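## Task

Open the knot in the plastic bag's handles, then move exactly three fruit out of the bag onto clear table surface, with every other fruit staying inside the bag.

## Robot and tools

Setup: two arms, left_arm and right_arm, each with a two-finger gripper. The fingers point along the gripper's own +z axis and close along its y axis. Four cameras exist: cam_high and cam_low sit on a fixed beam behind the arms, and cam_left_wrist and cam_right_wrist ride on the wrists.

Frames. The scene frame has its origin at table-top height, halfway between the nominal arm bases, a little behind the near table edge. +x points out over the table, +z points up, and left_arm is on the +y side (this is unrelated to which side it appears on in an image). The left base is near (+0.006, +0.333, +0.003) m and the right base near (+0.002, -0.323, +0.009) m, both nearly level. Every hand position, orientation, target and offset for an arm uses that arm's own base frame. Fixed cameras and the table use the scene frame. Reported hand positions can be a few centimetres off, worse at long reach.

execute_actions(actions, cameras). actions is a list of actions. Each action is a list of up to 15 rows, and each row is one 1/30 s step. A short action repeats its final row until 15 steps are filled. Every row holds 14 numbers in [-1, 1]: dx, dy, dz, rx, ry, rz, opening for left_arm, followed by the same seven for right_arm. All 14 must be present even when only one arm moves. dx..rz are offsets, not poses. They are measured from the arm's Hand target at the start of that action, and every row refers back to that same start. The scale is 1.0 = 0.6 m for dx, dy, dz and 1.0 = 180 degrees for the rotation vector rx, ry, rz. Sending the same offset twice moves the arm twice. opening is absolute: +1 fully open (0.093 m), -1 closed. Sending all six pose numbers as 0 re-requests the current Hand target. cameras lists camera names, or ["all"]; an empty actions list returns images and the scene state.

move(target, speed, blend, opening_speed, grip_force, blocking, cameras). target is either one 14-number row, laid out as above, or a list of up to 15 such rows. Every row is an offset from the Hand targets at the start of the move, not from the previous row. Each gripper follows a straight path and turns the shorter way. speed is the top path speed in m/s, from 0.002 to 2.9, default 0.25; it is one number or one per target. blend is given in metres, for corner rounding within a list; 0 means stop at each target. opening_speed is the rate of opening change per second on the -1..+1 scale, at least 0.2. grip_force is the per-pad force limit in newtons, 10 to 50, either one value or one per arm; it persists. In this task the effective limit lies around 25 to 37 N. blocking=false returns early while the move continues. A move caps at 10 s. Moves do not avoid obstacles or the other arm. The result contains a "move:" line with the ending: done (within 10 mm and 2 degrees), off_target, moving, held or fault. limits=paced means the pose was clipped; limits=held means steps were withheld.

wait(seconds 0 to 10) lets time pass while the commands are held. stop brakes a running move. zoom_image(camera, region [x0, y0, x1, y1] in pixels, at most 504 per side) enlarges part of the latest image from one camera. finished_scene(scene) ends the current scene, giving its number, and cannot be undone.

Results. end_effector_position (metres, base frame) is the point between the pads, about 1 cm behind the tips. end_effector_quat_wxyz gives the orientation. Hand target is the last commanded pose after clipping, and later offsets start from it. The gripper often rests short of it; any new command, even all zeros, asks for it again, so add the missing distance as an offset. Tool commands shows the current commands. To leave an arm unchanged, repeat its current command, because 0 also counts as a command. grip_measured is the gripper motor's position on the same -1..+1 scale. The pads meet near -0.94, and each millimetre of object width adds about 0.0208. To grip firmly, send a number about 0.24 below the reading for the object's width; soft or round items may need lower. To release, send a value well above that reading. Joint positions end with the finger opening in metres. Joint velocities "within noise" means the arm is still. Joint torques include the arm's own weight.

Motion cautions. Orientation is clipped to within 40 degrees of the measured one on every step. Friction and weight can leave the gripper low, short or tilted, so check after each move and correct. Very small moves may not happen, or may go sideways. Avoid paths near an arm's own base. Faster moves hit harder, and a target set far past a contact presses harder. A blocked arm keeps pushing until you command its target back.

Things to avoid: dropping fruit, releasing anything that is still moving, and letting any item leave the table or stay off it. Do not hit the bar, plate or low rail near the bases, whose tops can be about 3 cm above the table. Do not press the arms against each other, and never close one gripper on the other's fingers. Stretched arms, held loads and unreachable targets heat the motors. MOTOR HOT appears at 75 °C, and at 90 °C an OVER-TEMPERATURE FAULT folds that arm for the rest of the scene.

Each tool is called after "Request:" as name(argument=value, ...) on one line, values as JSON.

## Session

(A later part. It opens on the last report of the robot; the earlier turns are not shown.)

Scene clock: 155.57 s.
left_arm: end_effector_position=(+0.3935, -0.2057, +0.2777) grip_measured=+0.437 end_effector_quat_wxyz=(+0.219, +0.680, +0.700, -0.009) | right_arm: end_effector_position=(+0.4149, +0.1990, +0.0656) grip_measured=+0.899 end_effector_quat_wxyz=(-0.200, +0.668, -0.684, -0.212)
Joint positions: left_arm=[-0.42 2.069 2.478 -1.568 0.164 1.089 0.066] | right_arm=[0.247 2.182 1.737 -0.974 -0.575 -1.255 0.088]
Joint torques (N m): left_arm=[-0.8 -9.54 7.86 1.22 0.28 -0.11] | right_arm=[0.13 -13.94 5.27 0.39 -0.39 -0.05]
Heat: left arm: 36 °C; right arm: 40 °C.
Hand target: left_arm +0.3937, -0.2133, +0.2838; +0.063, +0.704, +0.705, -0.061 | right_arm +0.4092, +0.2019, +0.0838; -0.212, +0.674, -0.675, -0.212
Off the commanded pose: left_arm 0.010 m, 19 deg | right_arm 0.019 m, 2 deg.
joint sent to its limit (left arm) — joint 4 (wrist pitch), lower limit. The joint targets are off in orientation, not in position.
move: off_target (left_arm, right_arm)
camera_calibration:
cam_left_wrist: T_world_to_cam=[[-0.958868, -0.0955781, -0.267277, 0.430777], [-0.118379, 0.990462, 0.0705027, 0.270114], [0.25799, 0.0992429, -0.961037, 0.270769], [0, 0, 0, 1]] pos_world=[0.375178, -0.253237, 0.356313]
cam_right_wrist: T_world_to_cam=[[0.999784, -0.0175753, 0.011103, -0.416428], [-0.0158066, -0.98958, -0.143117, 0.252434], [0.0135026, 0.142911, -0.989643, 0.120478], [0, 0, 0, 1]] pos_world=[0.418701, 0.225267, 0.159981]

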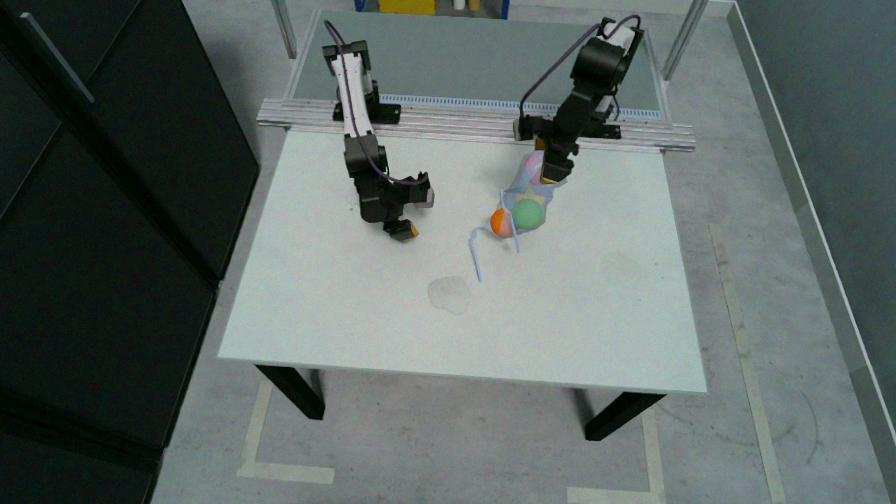

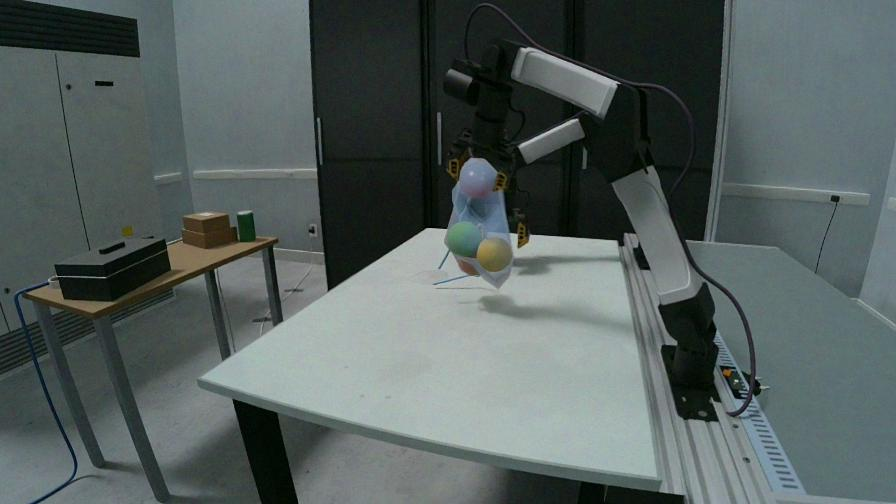

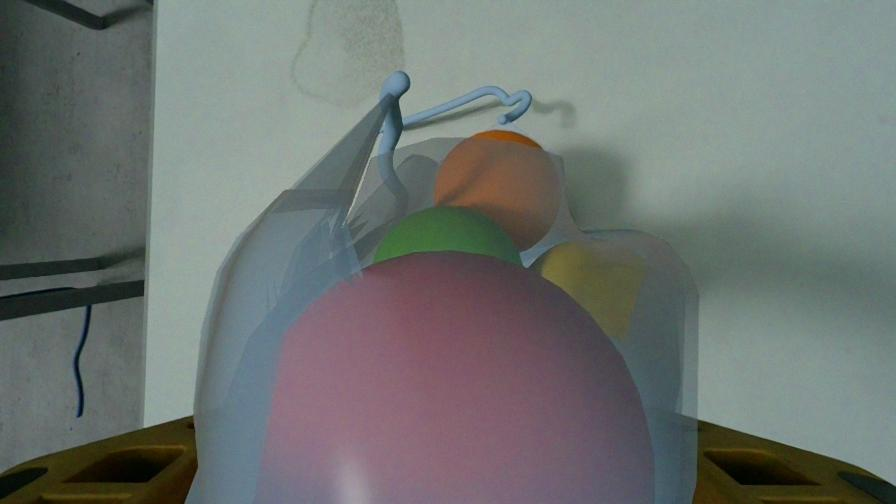

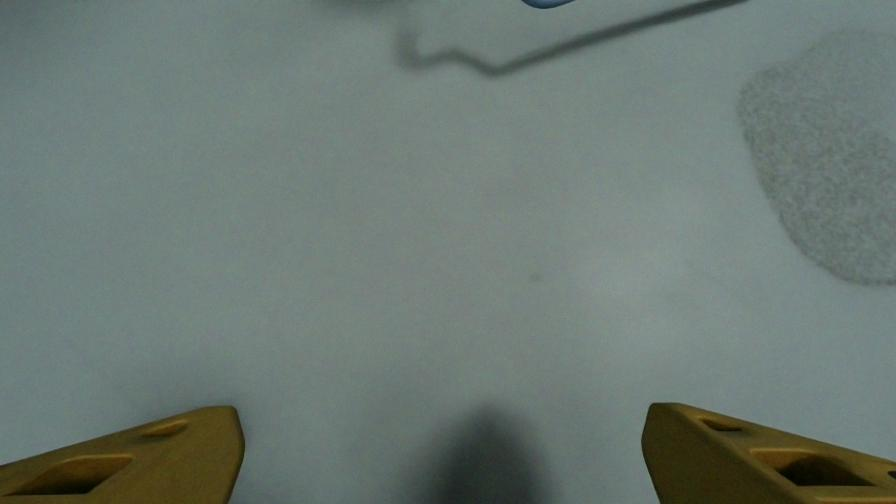

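Request:
move(target=[[0,0,0,0,0,0,0, 0,0.14,0.08,0,0,0,0.6]], speed=0.12, cameras=["cam_right_wrist","cam_left_wrist"])

Scene clock: 157.77 s.
left_arm: end_effector_position=(+0.3935, -0.2057, +0.2777) grip_measured=+0.437 end_effector_quat_wxyz=(+0.219, +0.680, +0.700, -0.009) | right_arm: end_effector_position=(+0.4075, +0.2832, +0.1392) grip_measured=+0.601 end_effector_quat_wxyz=(-0.223, +0.674, -0.671, -0.213)
Joint positions: left_arm=[-0.42 2.069 2.478 -1.568 0.164 1.088 0.066] | right_arm=[0.427 2.182 2.007 -1.091 -0.557 -1.061 0.074]
Joint torques (N m): left_arm=[-0.85 -9.59 7.94 1.24 0.26 -0.13] | right_arm=[0.31 -7.87 8.79 0.67 -0.15 0.14]
Heat: left arm: 36 °C; right arm: 40 °C.
Hand target: left_arm +0.3937, -0.2133, +0.2838; +0.063, +0.704, +0.705, -0.061 | right_arm +0.4091, +0.2860, +0.1317; -0.212, +0.674, -0.675, -0.212
Off the commanded pose: left_arm 0.010 m, 19 deg | right_arm 0.008 m, 1 deg.
joint sent to its limit (left arm) — joint 4 (wrist pitch), lower limit. The joint targets are off in orientation, not in position.
move: off_target (left_arm)
camera_calibration:
cam_left_wrist: T_world_to_cam=[[-0.958855, -0.0958995, -0.267209, 0.430762], [-0.118684, 0.990431, 0.0704288, 0.270259], [0.257898, 0.0992445, -0.961062, 0.270787], [0, 0, 0, 1]] pos_world=[0.375278, -0.253237, 0.356313]
cam_right_wrist: T_world_to_cam=[[0.998758, -0.00257664, 0.0497571, -0.417648], [0.00630324, -0.984104, -0.177484, 0.340467], [0.0494235, 0.177577, -0.982865, 0.155925], [0, 0, 0, 1]] pos_world=[0.407277, 0.30629, 0.234461]
Images, in order (width x height): cam_left_wrist 896x504, cam_right_wrist 896x504.

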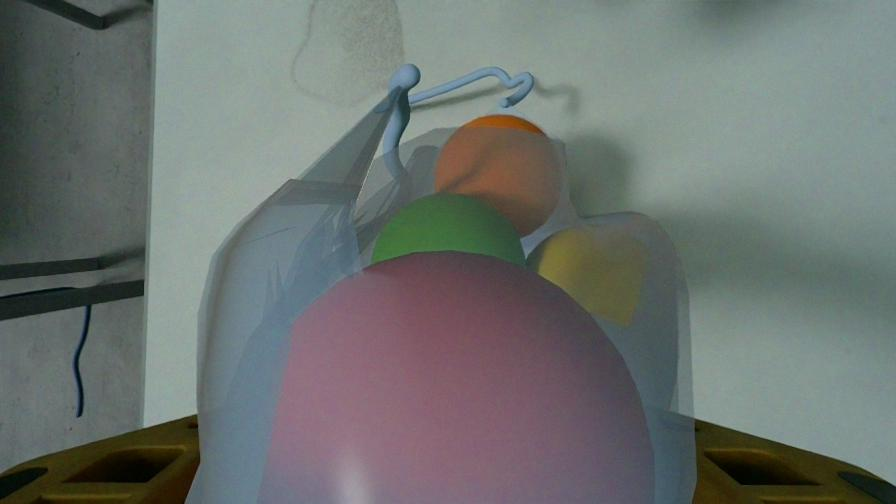

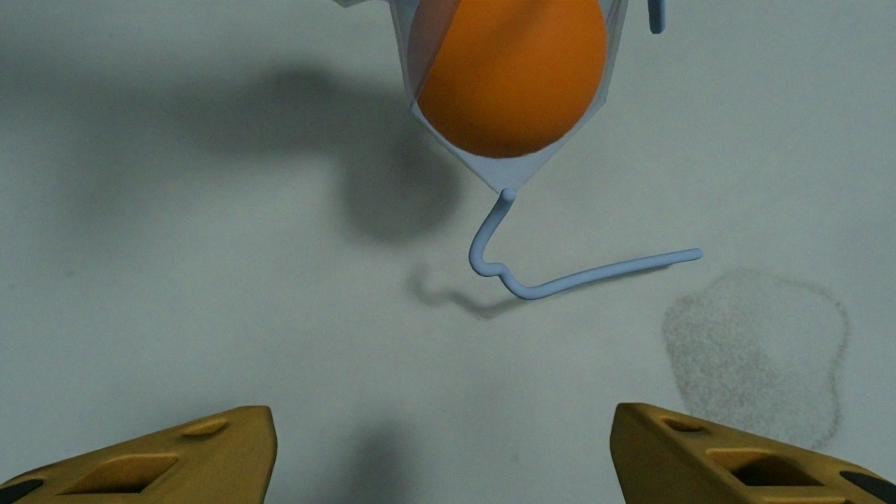

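Request:
move(target=[[0,0,0,0,0,0,0, 0.042,0.07,-0.06,0,0,0,-0.2],[0,0,0,0,0,0,0, 0.042,0.103,-0.098,0,0,0,-0.2],[0,0,0,0,0,0,0, 0.042,0.103,-0.098,0,0,0,-1]], speed=0.1, opening_speed=1.5, cameras=["cam_right_wrist","cam_left_wrist"])

Scene clock: 161.77 s.
left_arm: end_effector_position=(+0.3935, -0.2057, +0.2777) grip_measured=+0.437 end_effector_quat_wxyz=(+0.219, +0.680, +0.700, -0.009) | right_arm: end_effector_position=(+0.4296, +0.3423, +0.0811) grip_measured=-0.985 end_effector_quat_wxyz=(-0.210, +0.673, -0.675, -0.217)
Joint positions: left_arm=[-0.42 2.069 2.478 -1.568 0.164 1.088 0.066] | right_arm=[0.517 2.43 2.202 -1.015 -0.529 -0.961 0]
Joint torques (N m): left_arm=[-0.84 -9.52 7.88 1.22 0.27 -0.14] | right_arm=[0.34 -9.58 8.17 1.06 -0.15 0.11]
Heat: left arm: 36 °C; right arm: 40 °C.
Hand target: left_arm +0.3937, -0.2133, +0.2838; +0.063, +0.704, +0.705, -0.061 | right_arm +0.4344, +0.3478, +0.0729; -0.212, +0.674, -0.675, -0.212
Off the commanded pose: left_arm 0.010 m, 19 deg | right_arm 0.011 m, 1 deg.
joint sent to its limit (left arm) — joint 4 (wrist pitch), lower limit. The joint targets are off in orientation, not in position.
move: off_target (left_arm, right_arm); target 3's new opening was sent with right_arm's hand 0.011 m and 1 deg from that target
camera_calibration:
cam_left_wrist: T_world_to_cam=[[-0.958855, -0.0958995, -0.267209, 0.430762], [-0.118684, 0.990431, 0.0704288, 0.270259], [0.257898, 0.0992445, -0.961062, 0.270787], [0, 0, 0, 1]] pos_world=[0.375278, -0.253237, 0.356313]
cam_right_wrist: T_world_to_cam=[[0.999715, -0.00164299, 0.0238094, -0.435224], [0.00230001, -0.986351, -0.164638, 0.389514], [0.0237549, 0.164646, -0.986067, 0.102953], [0, 0, 0, 1]] pos_world=[0.431759, 0.366532, 0.17601]
Images, in order (width x height): cam_left_wrist 896x504, cam_right_wrist 896x504.

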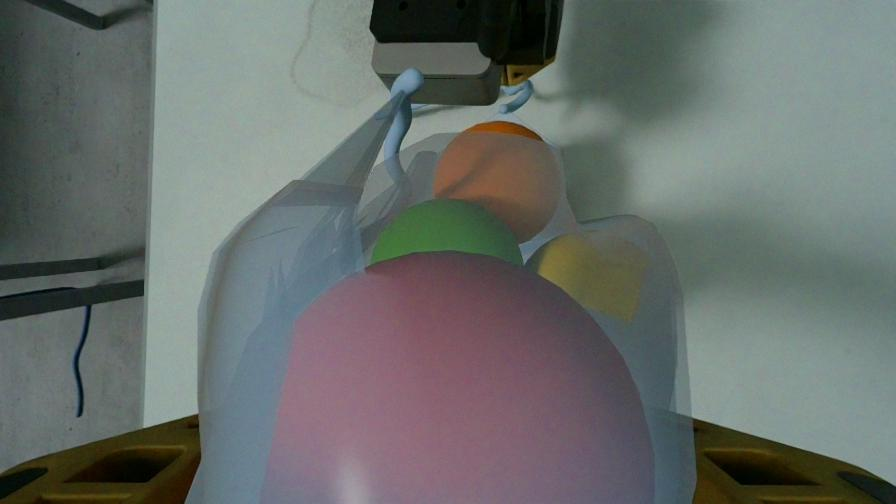

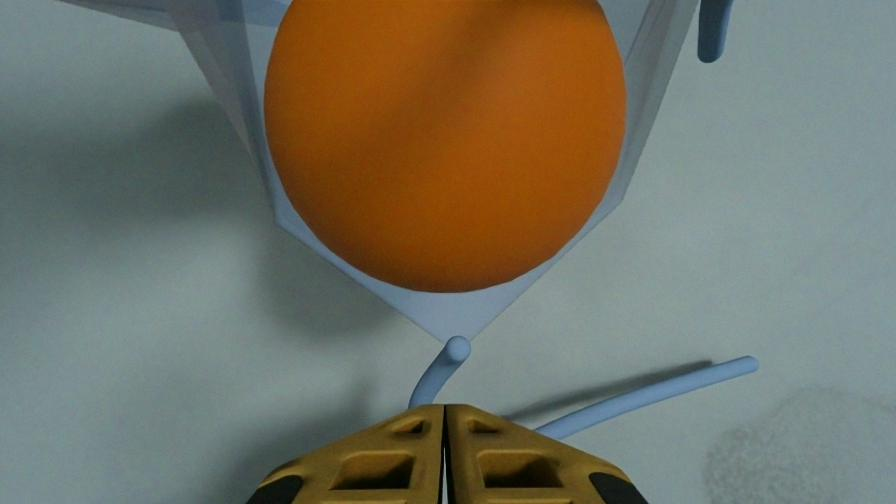

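Request:
move(target=[[0,0,0,0,0,0,0, 0,-0.01,0.01,0,0,0,-0.3],[0,0,0,0,0,0,0, 0.004,0.017,-0.05,0,0,0,-0.3],[0,0,0,0,0,0,0, 0.004,0.017,-0.05,0,0,0,-1]], speed=0.08, opening_speed=1.5, cameras=["cam_right_wrist"])

Scene clock: 165.00 s.
left_arm: end_effector_position=(+0.3935, -0.2057, +0.2777) grip_measured=+0.437 end_effector_quat_wxyz=(+0.219, +0.680, +0.700, -0.009) | right_arm: end_effector_position=(+0.4373, +0.3532, +0.0576) grip_measured=-0.927 end_effector_quat_wxyz=(-0.219, +0.673, -0.674, -0.214)
Joint positions: left_arm=[-0.42 2.069 2.478 -1.568 0.164 1.088 0.066] | right_arm=[0.529 2.476 2.186 -0.926 -0.524 -0.945 0.001]
Joint torques (N m): left_arm=[-0.84 -9.5 7.88 1.22 0.28 -0.14] | right_arm=[0.64 -9.89 6.58 1.11 -0.12 0.13]
Heat: left arm: 36 °C; right arm: 40 °C.
Hand target: left_arm +0.3937, -0.2133, +0.2838; +0.063, +0.704, +0.705, -0.061 | right_arm +0.4369, +0.3580, +0.0430; -0.212, +0.674, -0.675, -0.212
Off the commanded pose: left_arm 0.010 m, 19 deg | right_arm 0.015 m, 1 deg.
joint sent to its limit (left arm) — joint 4 (wrist pitch), lower limit. The joint targets are off in orientation, not in position.
move: off_target (left_arm, right_arm); target 3's new opening was sent with right_arm's hand 0.015 m and 1 deg from that target
camera_calibration:
cam_right_wrist: T_world_to_cam=[[0.999188, -0.00524034, 0.0399382, -0.44178], [0.00177769, -0.984799, -0.173691, 0.396624], [0.0402413, 0.173621, -0.98399, 0.0672855], [0, 0, 0, 1]] pos_world=[0.438009, 0.376597, 0.152742]
Images, in order (width x height): cam_right_wrist 896x504.

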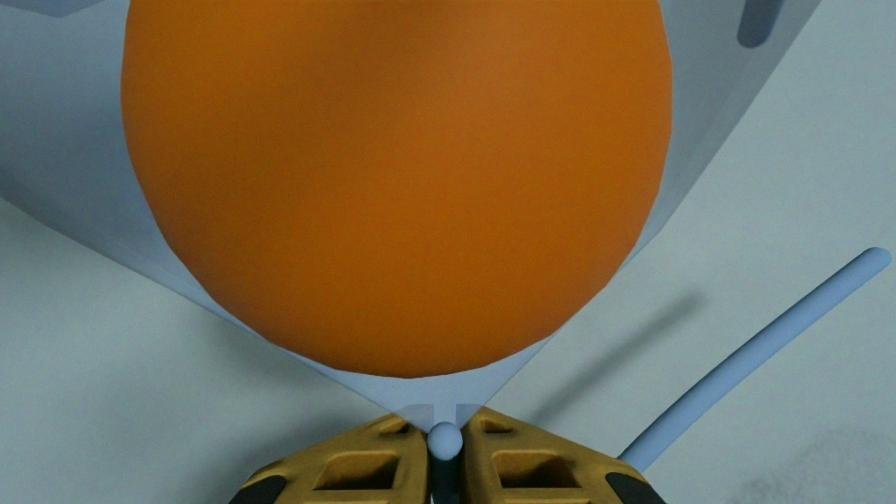

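Request:
move(target=[[0,0,0.06,0,0,0,0, 0,-0.05,-0.045,0,0,0,-1]], speed=0.06, cameras=["all"])

Scene clock: 168.73 s.
left_arm: end_effector_position=(+0.3899, -0.2067, +0.2910) grip_measured=+0.437 end_effector_quat_wxyz=(+0.231, +0.677, +0.699, -0.006) | right_arm: end_effector_position=(+0.4375, +0.3482, +0.0306) grip_measured=-0.927 end_effector_quat_wxyz=(-0.240, +0.676, -0.653, -0.242)
Joint positions: left_arm=[-0.425 2.069 2.533 -1.596 0.164 1.078 0.066] | right_arm=[0.5 2.471 2.036 -0.768 -0.606 -0.988 0.001]
Joint torques (N m): left_arm=[-0.23 -11.37 10.17 1.53 0.32 -0.17] | right_arm=[-1.21 -12.74 3.7 0.67 0.4 -0.04]
Heat: left arm: 36 °C; right arm: 41 °C.
Hand target: left_arm +0.3937, -0.2134, +0.3198; +0.063, +0.704, +0.705, -0.061 | right_arm +0.4368, +0.3279, +0.0159; -0.212, +0.674, -0.675, -0.212
Off the commanded pose: left_arm 0.030 m, 21 deg | right_arm 0.025 m, 5 deg.
joint read past its limit (left arm) — joint 4 (wrist pitch), lower limit.
joint sent to its limit (left arm) — joint 4 (wrist pitch), lower limit. The joint targets are off in orientation, not in position.
move: off_target (left_arm, right_arm)
camera_calibration:
cam_left_wrist: T_world_to_cam=[[-0.952744, -0.103829, -0.285481, 0.432006], [-0.124162, 0.990791, 0.0540184, 0.276891], [0.277243, 0.0869114, -0.956861, 0.27334], [0, 0, 0, 1]] pos_world=[0.370189, -0.253242, 0.36992]
cam_right_wrist: T_world_to_cam=[[0.998764, 0.025941, 0.0423892, -0.45161], [0.0355909, -0.968671, -0.245785, 0.368724], [0.0346853, 0.24699, -0.968397, 0.0180467], [0, 0, 0, 1]] pos_world=[0.437303, 0.36443, 0.127246]

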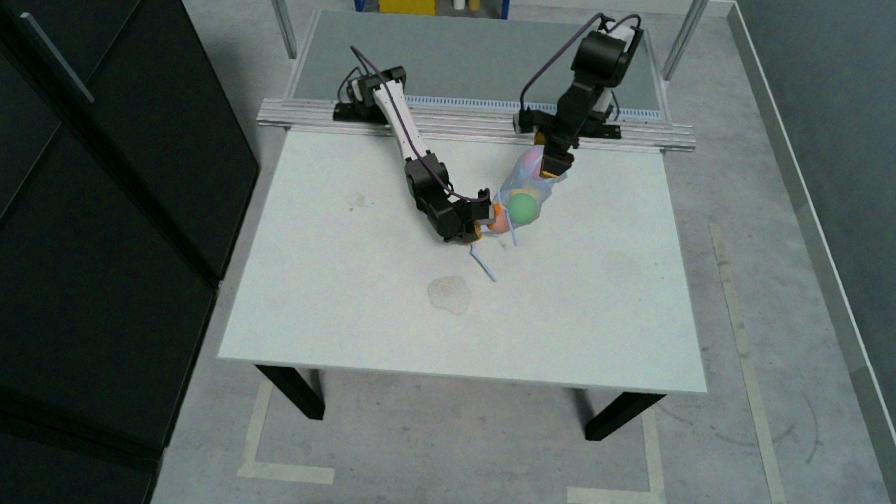

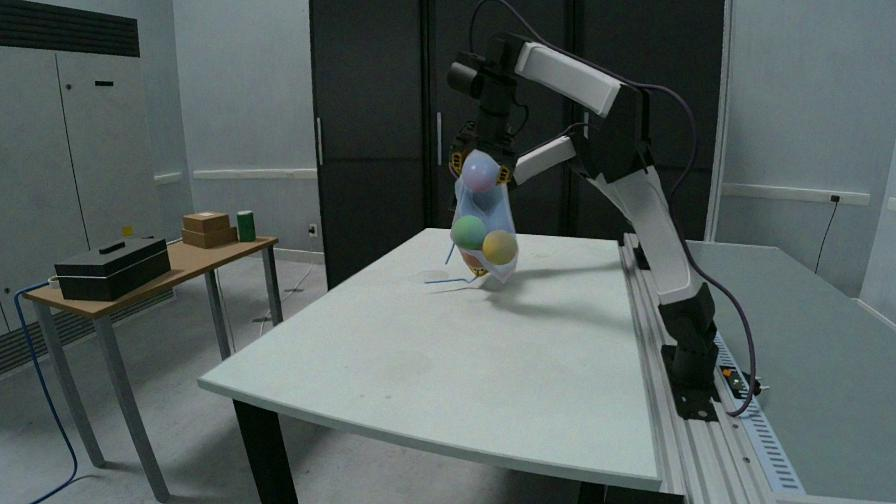

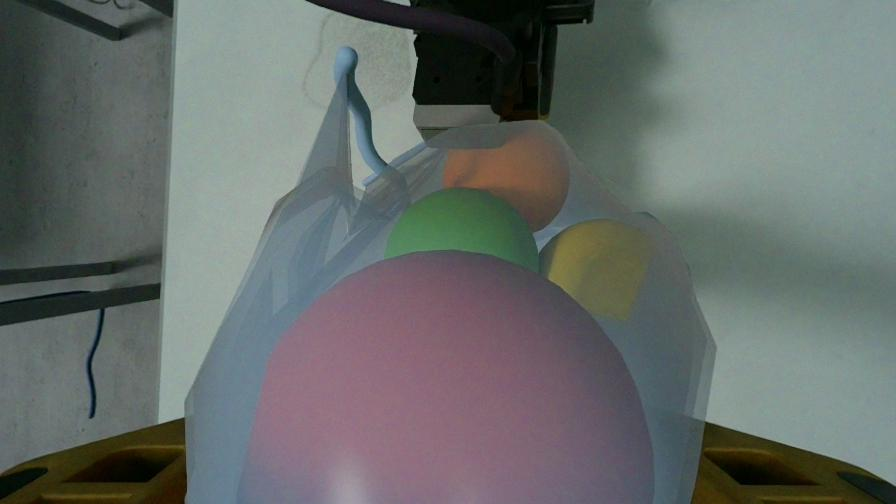

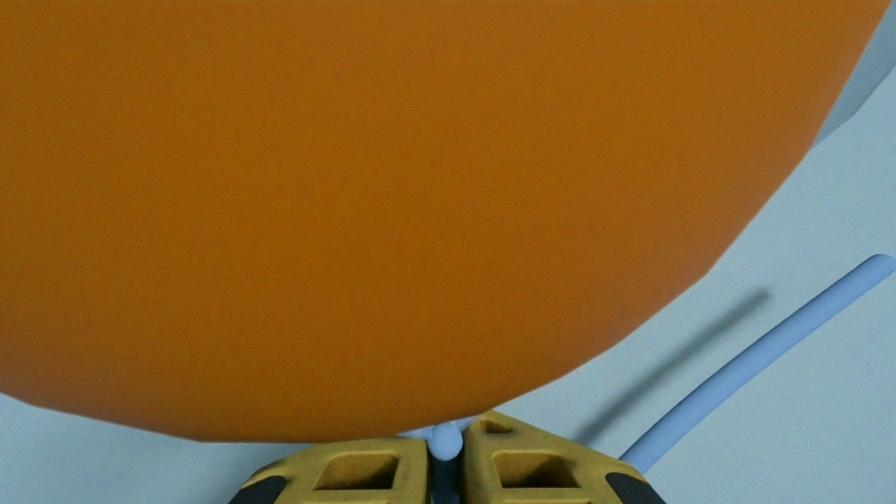

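Request:
move(target=[[0,0.0,-0.08,0,0,0,0, 0,0.05,0.02,0,0,0,-1],[0,0.0,-0.08,0,0,0,0, 0,0.05,0.02,0,0,0,-0.4],[0,0.0,-0.08,0,0,0,0, 0,-0.05,0.12,0,0,0,-0.4]], speed=0.08, opening_speed=1.5, cameras=["cam_right_wrist"])

Scene clock: 175.00 s.
left_arm: end_effector_position=(+0.3881, -0.2058, +0.2774) grip_measured=+0.437 end_effector_quat_wxyz=(+0.210, +0.679, +0.703, -0.014) | right_arm: end_effector_position=(+0.4397, +0.2946, +0.0619) grip_measured=-0.402 end_effector_quat_wxyz=(-0.193, +0.668, -0.686, -0.213)
Joint positions: left_arm=[-0.425 2.072 2.491 -1.596 0.164 1.078 0.066] | right_arm=[0.428 2.412 2.112 -1.023 -0.534 -1.048 0.026]
Joint torques (N m): left_arm=[-0.38 -8.88 4.71 1.48 0.28 0.01] | right_arm=[0.17 -15.73 6.65 0.62 -0.37 -0.02]
Heat: left arm: 37 °C; right arm: 42 °C.
Hand target: left_arm +0.3938, -0.2134, +0.2718; +0.063, +0.704, +0.705, -0.061 | right_arm +0.4368, +0.2979, +0.0880; -0.212, +0.674, -0.675, -0.212
Off the commanded pose: left_arm 0.011 m, 18 deg | right_arm 0.026 m, 3 deg.
joint read past its limit (left arm) — joint 4 (wrist pitch), lower limit.
joint sent to its limit (left arm) — joint 4 (wrist pitch), lower limit. The joint targets are off in orientation, not in position.
move: off_target (left_arm, right_arm); target 2's new opening was sent with right_arm's hand 0.012 m and 2 deg from that target
camera_calibration:
cam_right_wrist: T_world_to_cam=[[0.999843, -0.0177111, 0.00040293, -0.438828], [-0.0174982, -0.990867, -0.133704, 0.347487], [0.00276729, 0.133676, -0.991021, 0.110311], [0, 0, 0, 1]] pos_world=[0.444534, 0.321795, 0.155957]
Images, in order (width x height): cam_right_wrist 896x504.

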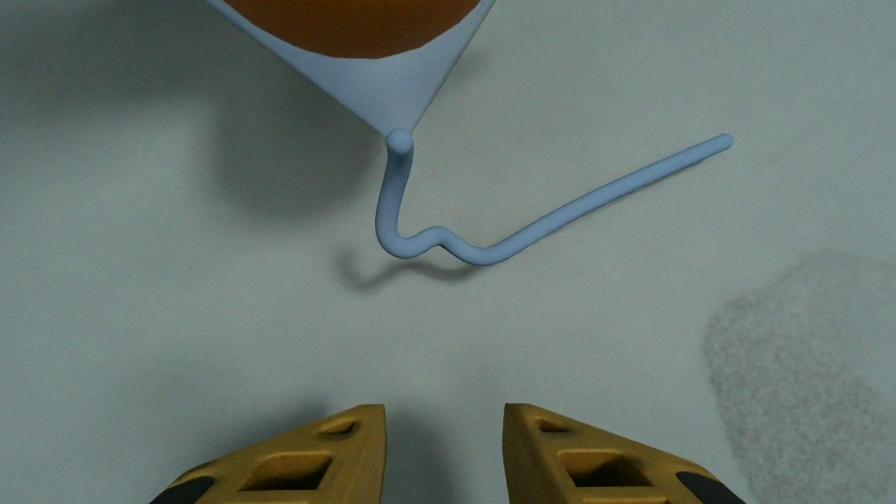

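Request:
move(target=[[0,0,0,0,0,0,0, 0.1,0.05,0.02,0,0,-0.33,-0.4],[0,0,0,0,0,0,0, 0.165,0.13,-0.06,0,0,-0.33,-0.4]], speed=0.12, cameras=["cam_right_wrist"])

Scene clock: 182.70 s.
left_arm: end_effector_position=(+0.3881, -0.2058, +0.2774) grip_measured=+0.437 end_effector_quat_wxyz=(+0.210, +0.679, +0.703, -0.014) | right_arm: end_effector_position=(+0.5391, +0.3706, +0.0643) grip_measured=-0.402 end_effector_quat_wxyz=(+0.299, -0.249, +0.918, +0.084)
Joint positions: left_arm=[-0.425 2.072 2.491 -1.596 0.164 1.078 0.066] | right_arm=[0.614 2.74 2.673 -0.873 0.044 0.07 0.026]
Joint torques (N m): left_arm=[-0.4 -8.92 4.67 1.47 0.29 0.01] | right_arm=[0.68 -10.76 9.42 1.29 0.21 0.12]
Heat: left arm: 38 °C; right arm: 44 °C.
Hand target: left_arm +0.3938, -0.2134, +0.2718; +0.063, +0.704, +0.705, -0.061 | right_arm +0.5358, +0.3760, +0.0520; +0.289, -0.250, +0.920, +0.079
Off the commanded pose: left_arm 0.011 m, 18 deg | right_arm 0.014 m, 1 deg.
joint read past its limit (left arm) — joint 4 (wrist pitch), lower limit.
joint sent to its limit (left arm) — joint 4 (wrist pitch), lower limit. The joint targets are off in orientation, not in position.
move: off_target (left_arm, right_arm)
camera_calibration:
cam_right_wrist: T_world_to_cam=[[0.504339, -0.863039, 0.0283846, 0.0417533], [-0.846329, -0.500564, -0.182105, 0.693062], [0.171372, 0.0678201, -0.982869, 0.0353006], [0, 0, 0, 1]] pos_world=[0.559451, 0.380562, 0.159721]
Images, in order (width x height): cam_right_wrist 896x504.

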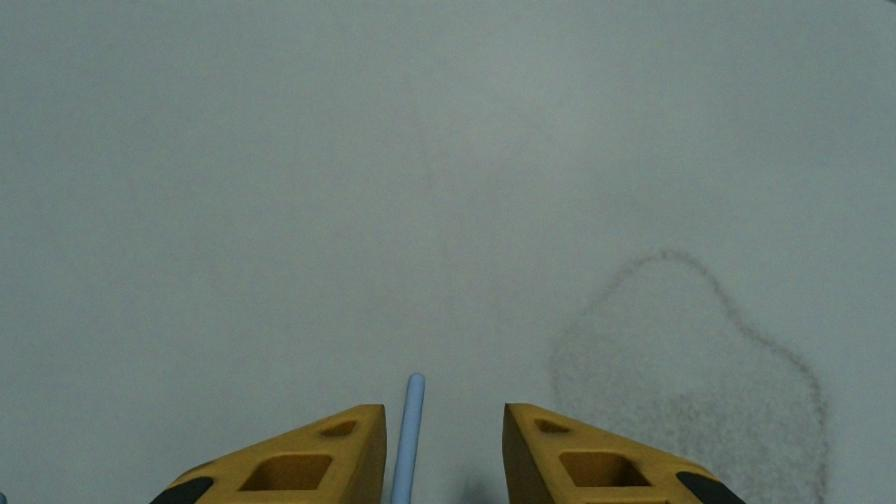

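Request:
move(target=[[0,0,0,0,0,0,0, -0.012,0.026,-0.14,0,0,0,-0.3],[0,0,0,0,0,0,0, -0.012,0.026,-0.14,0,0,0,-1]], speed=0.1, opening_speed=1.5, cameras=["cam_right_wrist"])

Scene clock: 185.37 s.
left_arm: end_effector_position=(+0.3881, -0.2058, +0.2774) grip_measured=+0.437 end_effector_quat_wxyz=(+0.210, +0.679, +0.703, -0.014) | right_arm: end_effector_position=(+0.5369, +0.3891, -0.0015) grip_measured=-0.929 end_effector_quat_wxyz=(+0.312, -0.246, +0.914, +0.083)
Joint positions: left_arm=[-0.425 2.072 2.491 -1.596 0.164 1.078 0.066] | right_arm=[0.646 2.756 2.429 -0.59 0.076 0.094 0.001]
Joint torques (N m): left_arm=[-0.38 -8.92 4.7 1.47 0.28 0.01] | right_arm=[0.44 -10.14 6.43 1.47 0.1 0.15]
Heat: left arm: 38 °C; right arm: 44 °C.
Hand target: left_arm +0.3938, -0.2134, +0.2718; +0.063, +0.704, +0.705, -0.061 | right_arm +0.5286, +0.3916, -0.0320; +0.289, -0.250, +0.920, +0.079
Off the commanded pose: left_arm 0.011 m, 18 deg | right_arm 0.032 m, 3 deg.
joint read past its limit (left arm) — joint 4 (wrist pitch), lower limit.
joint sent to its limit (left arm) — joint 4 (wrist pitch), lower limit. The joint targets are off in orientation, not in position.
move: off_target (left_arm, right_arm); target 2's new opening was sent with right_arm's hand 0.032 m and 2 deg from that target
camera_calibration:
cam_right_wrist: T_world_to_cam=[[0.498547, -0.86609, 0.0365875, 0.0650547], [-0.844107, -0.494635, -0.206929, 0.684901], [0.197316, 0.0722799, -0.977672, -0.0459332], [0, 0, 0, 1]] pos_world=[0.55476, 0.398439, 0.0944377]
Images, in order (width x height): cam_right_wrist 896x504.

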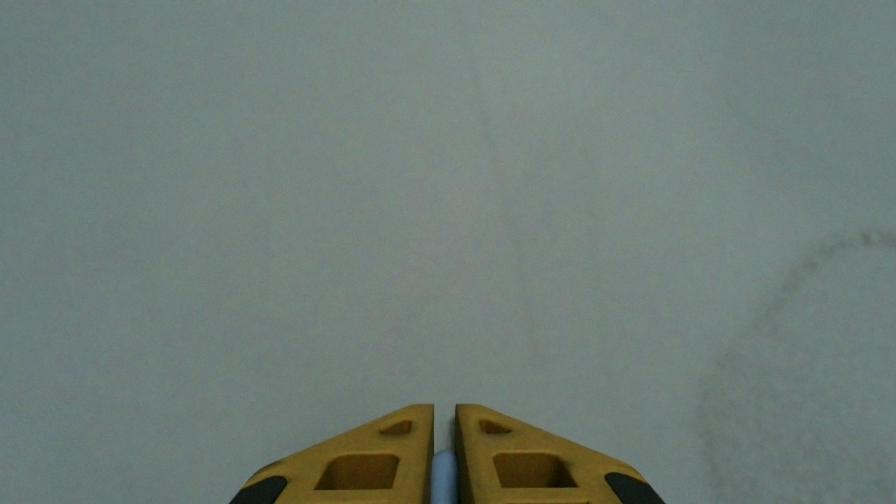

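Request:
move(target=[[0,0,0,0,0,0,0, -0.05,-0.15,0.02,0,0,0,-1],[0,0,0.03,0,0,0,0, -0.14,-0.25,0.01,0,0,0,-1]], speed=0.08, blend=0.04, cameras=["all"])

Scene clock: 189.27 s.
left_arm: end_effector_position=(+0.3881, -0.2058, +0.2774) grip_measured=+0.437 end_effector_quat_wxyz=(+0.210, +0.679, +0.703, -0.014) | right_arm: end_effector_position=(+0.4694, +0.2604, -0.0006) grip_measured=-0.929 end_effector_quat_wxyz=(+0.347, -0.247, +0.900, +0.098)
Joint positions: left_arm=[-0.425 2.072 2.491 -1.596 0.164 1.078 0.066] | right_arm=[0.496 2.183 1.302 0.047 -0.032 -0.027 0.001]
Joint torques (N m): left_arm=[-0.32 -10.14 7.92 1.46 0.29 -0.07] | right_arm=[-0.65 -10.45 2.95 0.64 0.14 -0.02]
Heat: left arm: 38 °C; right arm: 44 °C.
Hand target: left_arm +0.3938, -0.2134, +0.2898; +0.063, +0.704, +0.705, -0.061 | right_arm +0.4447, +0.2416, -0.0259; +0.290, -0.250, +0.920, +0.079
Off the commanded pose: left_arm 0.016 m, 18 deg | right_arm 0.040 m, 7 deg.
joint read past its limit (left arm) — joint 4 (wrist pitch), lower limit.
joint sent to its limit (left arm) — joint 4 (wrist pitch), lower limit. The joint targets are off in orientation, not in position.
move: off_target (left_arm, right_arm)
camera_calibration:
cam_left_wrist: T_world_to_cam=[[-0.963619, -0.0990044, -0.248267, 0.42133], [-0.121672, 0.989528, 0.0776494, 0.268733], [0.237979, 0.105032, -0.965575, 0.282082], [0, 0, 0, 1]] pos_world=[0.371569, -0.253833, 0.356106]
cam_right_wrist: T_world_to_cam=[[0.506784, -0.86162, 0.0279391, -0.0178986], [-0.822114, -0.492792, -0.285106, 0.553568], [0.259421, 0.121518, -0.958089, -0.064414], [0, 0, 0, 1]] pos_world=[0.480876, 0.265199, 0.0966113]

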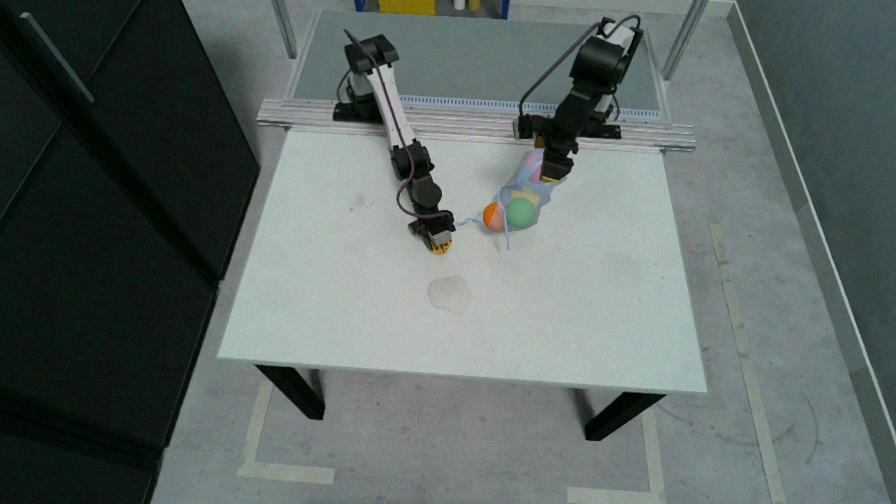

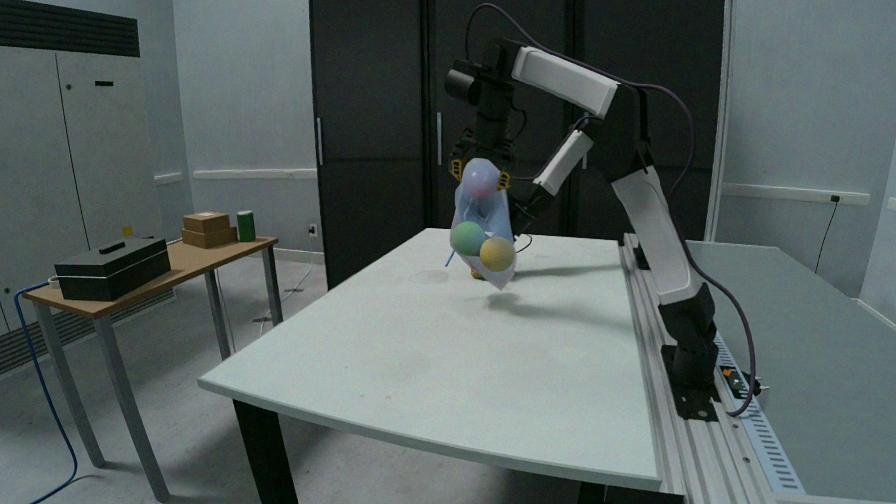

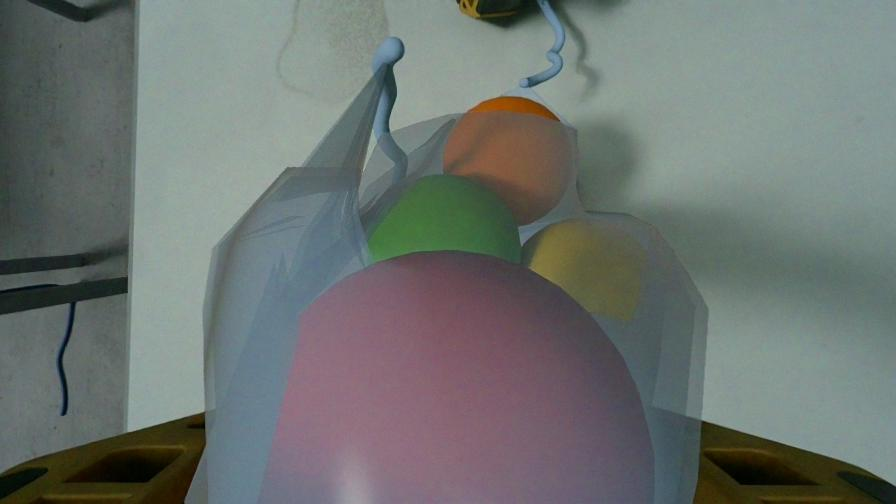

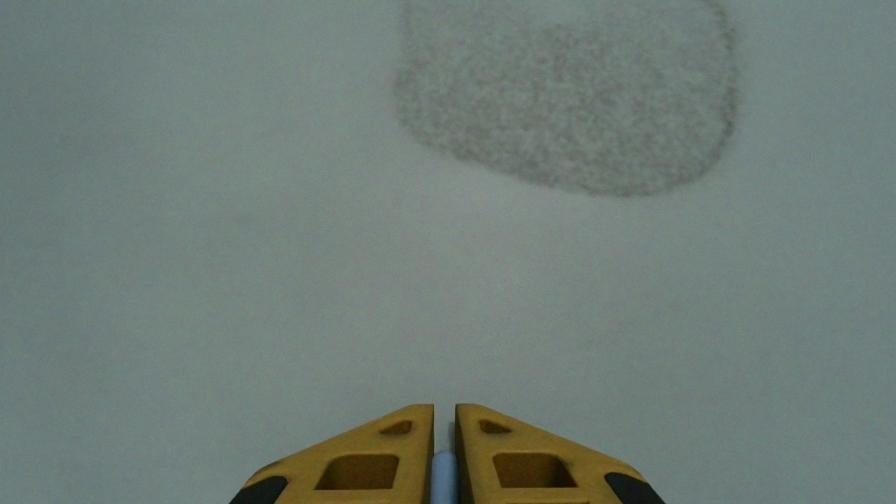

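Request:
move(target=[[0.02,0.0,0.09,0,0,0,0, -0.02,-0.12,0,0,0,0,-1]], speed=0.05, cameras=["all"])

Scene clock: 193.93 s.
left_arm: end_effector_position=(+0.3989, -0.2157, +0.3198) grip_measured=+0.437 end_effector_quat_wxyz=(+0.285, +0.671, +0.684, -0.001) | right_arm: end_effector_position=(+0.4533, +0.1984, +0.0018) grip_measured=-0.929 end_effector_quat_wxyz=(+0.345, -0.257, +0.895, +0.118)
Joint positions: left_arm=[-0.425 2.105 2.678 -1.596 0.191 1.073 0.066] | right_arm=[0.354 2.06 1.102 0.116 -0.172 -0.139 0.001]
Joint torques (N m): left_arm=[1.07 -10.88 9.11 1.74 0.22 -0.24] | right_arm=[-1.76 -8.94 2.55 0.63 0.53 -0.23]
Heat: left arm: 39 °C; right arm: 44 °C.
Hand target: left_arm +0.4058, -0.2134, +0.3438; +0.063, +0.704, +0.705, -0.061 | right_arm +0.4325, +0.1696, -0.0261; +0.289, -0.250, +0.921, +0.079
Off the commanded pose: left_arm 0.025 m, 27 deg | right_arm 0.045 m, 8 deg.
joint read past its limit (left arm) — joint 4 (wrist pitch), lower limit.
joint sent to its limit (left arm) — joint 4 (wrist pitch), lower limit. The joint targets are off in orientation, not in position.
move: off_target (left_arm, right_arm)
camera_calibration:
cam_left_wrist: T_world_to_cam=[[-0.924916, -0.117818, -0.361455, 0.458011], [-0.116661, 0.992854, -0.0251062, 0.308141], [0.361831, 0.0189466, -0.932051, 0.242768], [0, 0, 0, 1]] pos_world=[0.371728, -0.256577, 0.399559]
cam_right_wrist: T_world_to_cam=[[0.536776, -0.843724, -0.000356021, -0.0803304], [-0.806905, -0.513229, -0.292404, 0.507731], [0.246526, 0.157243, -0.956295, -0.0517423], [0, 0, 0, 1]] pos_world=[0.465566, 0.200942, 0.0989531]

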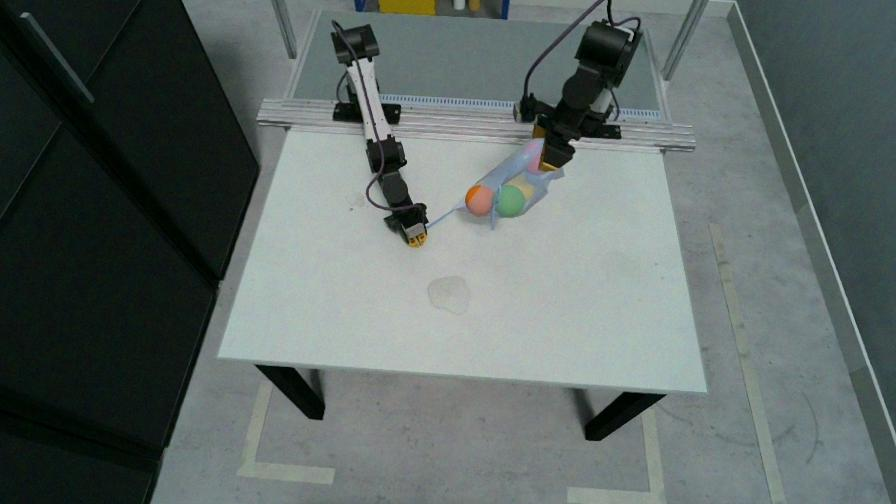

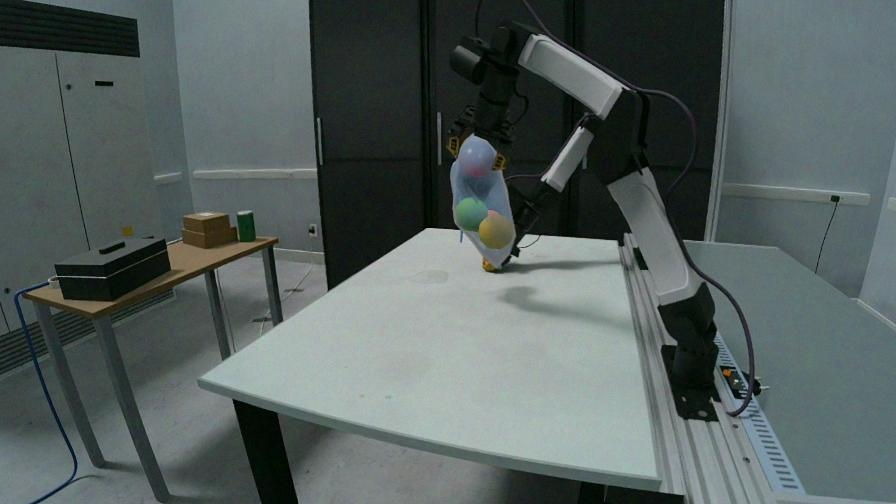

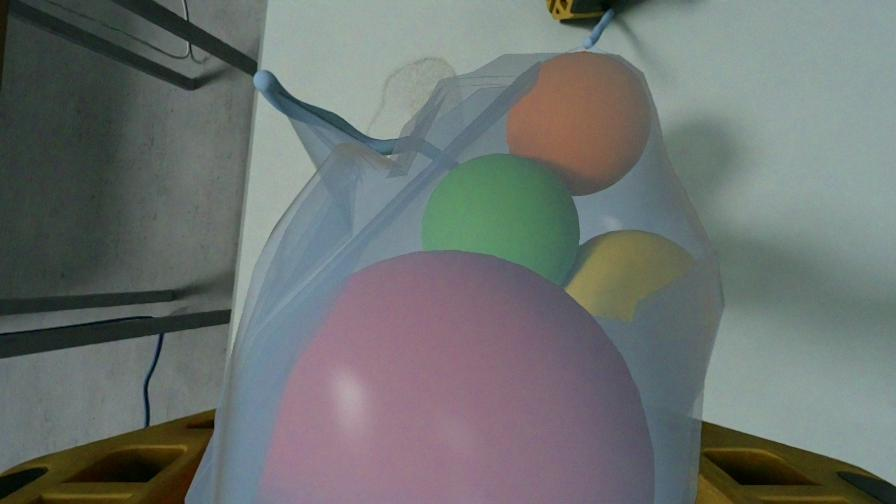

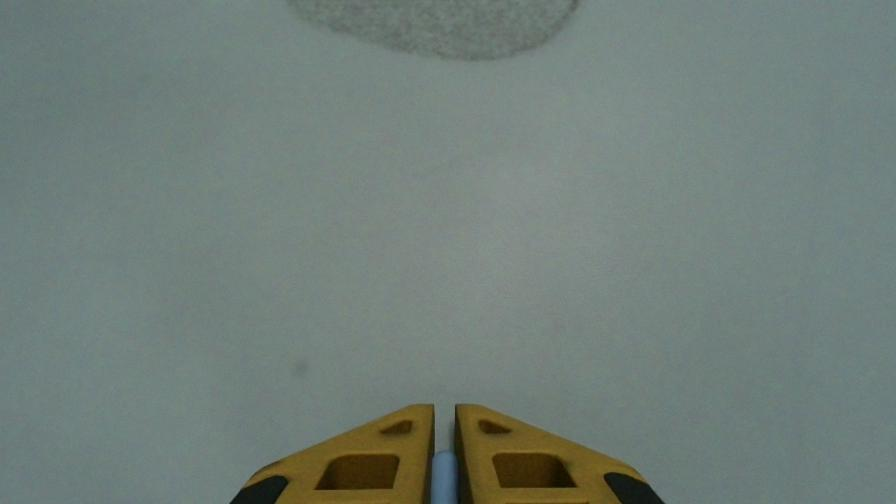

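Request:
move(target=[[0,0,-0.06,0,0,0,0, 0,0.08,0,0,0,0,-1],[0,0,-0.06,0,0,0,0, 0,0.08,0,0,0,0,-0.3],[0,0.05,-0.25,0,0,0,0, -0.1,-0.1,0.15,0,0,0,-0.3]], speed=0.1, opening_speed=1.5, cameras=["all"])

Scene clock: 202.27 s.
left_arm: end_effector_position=(+0.4003, -0.1827, +0.2021) grip_measured=+0.437 end_effector_quat_wxyz=(+0.114, +0.695, +0.709, -0.043) | right_arm: end_effector_position=(+0.3785, +0.1085, +0.0588) grip_measured=-0.302 end_effector_quat_wxyz=(+0.288, -0.245, +0.923, +0.074)
Joint positions: left_arm=[-0.364 2.166 2.361 -1.589 0.169 1.173 0.066] | right_arm=[0.207 1.637 0.912 -0.263 -0.17 -0.261 0.031]
Joint torques (N m): left_arm=[0.42 -9.94 4.83 0.96 0.18 0.12] | right_arm=[-0.17 -8.49 5.46 1.23 -0.12 -0.05]
Heat: left arm: 40 °C; right arm: 43 °C.
Hand target: left_arm +0.4057, -0.1834, +0.1939; +0.063, +0.704, +0.705, -0.061 | right_arm +0.3726, +0.1096, +0.0640; +0.289, -0.250, +0.920, +0.079
Off the commanded pose: left_arm 0.010 m, 6 deg | right_arm 0.008 m, 1 deg.
joint read past its limit (left arm) — joint 4 (wrist pitch), lower limit.
joint sent to its limit (left arm) — joint 4 (wrist pitch), lower limit. The joint targets are off in orientation, not in position.
move: off_target (left_arm); target 2's new opening was sent with right_arm's hand 0.033 m and 6 deg from that target
camera_calibration:
cam_left_wrist: T_world_to_cam=[[-0.995169, -0.0531977, -0.0825164, 0.404231], [-0.0680774, 0.979508, 0.189549, 0.207219], [0.0707419, 0.194251, -0.978398, 0.289942], [0, 0, 0, 1]] pos_world=[0.395874, -0.23779, 0.277756]
cam_right_wrist: T_world_to_cam=[[0.49288, -0.869208, 0.0393289, -0.0989413], [-0.856331, -0.492594, -0.155076, 0.426183], [0.154167, 0.0427555, -0.987119, 0.0845453], [0, 0, 0, 1]] pos_world=[0.400686, 0.12032, 0.153439]

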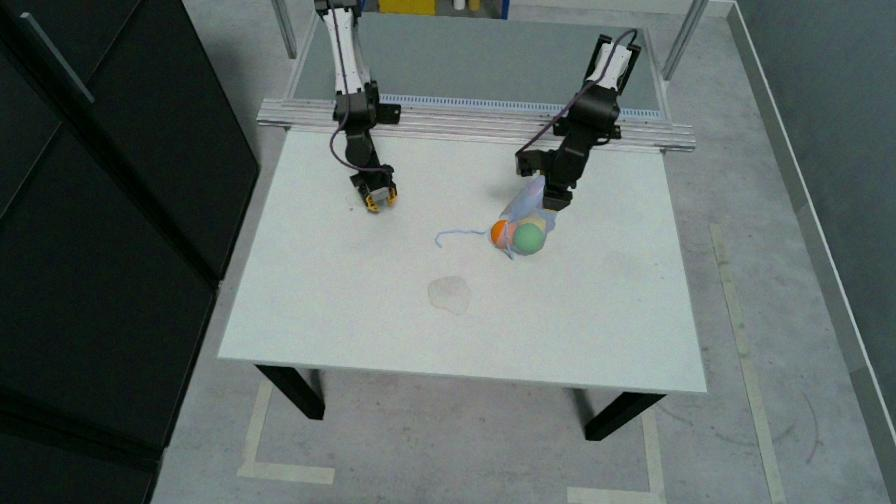

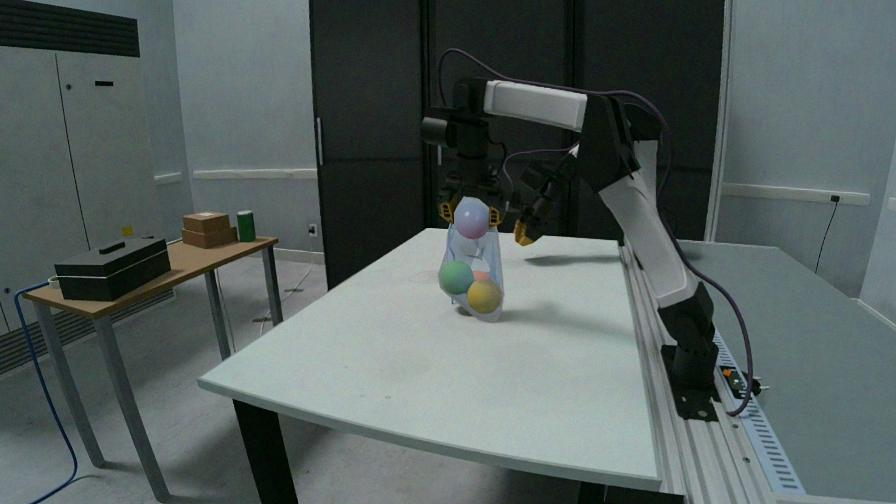

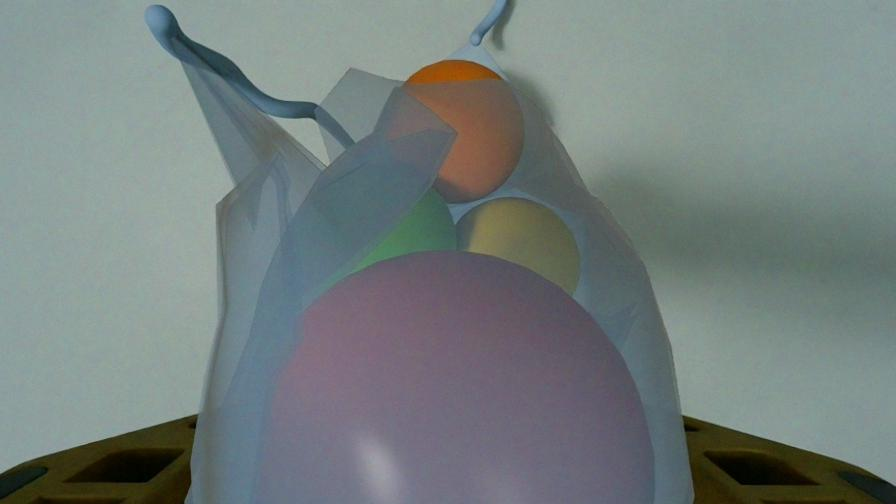

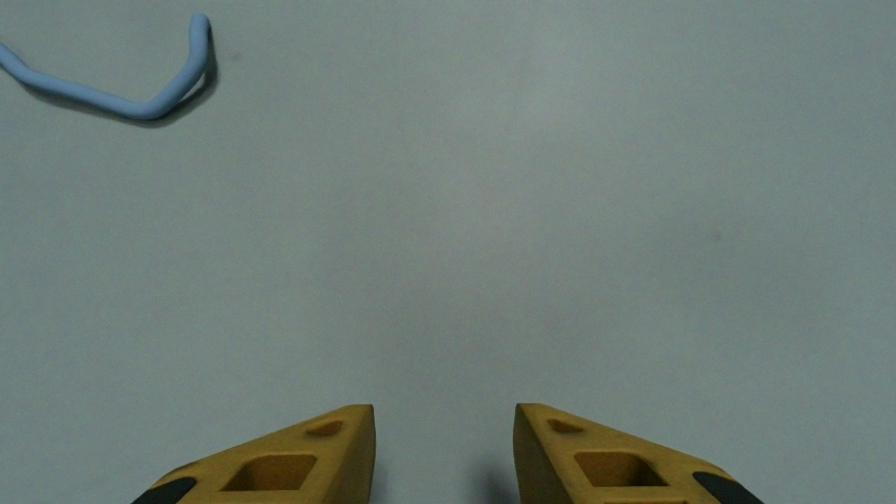

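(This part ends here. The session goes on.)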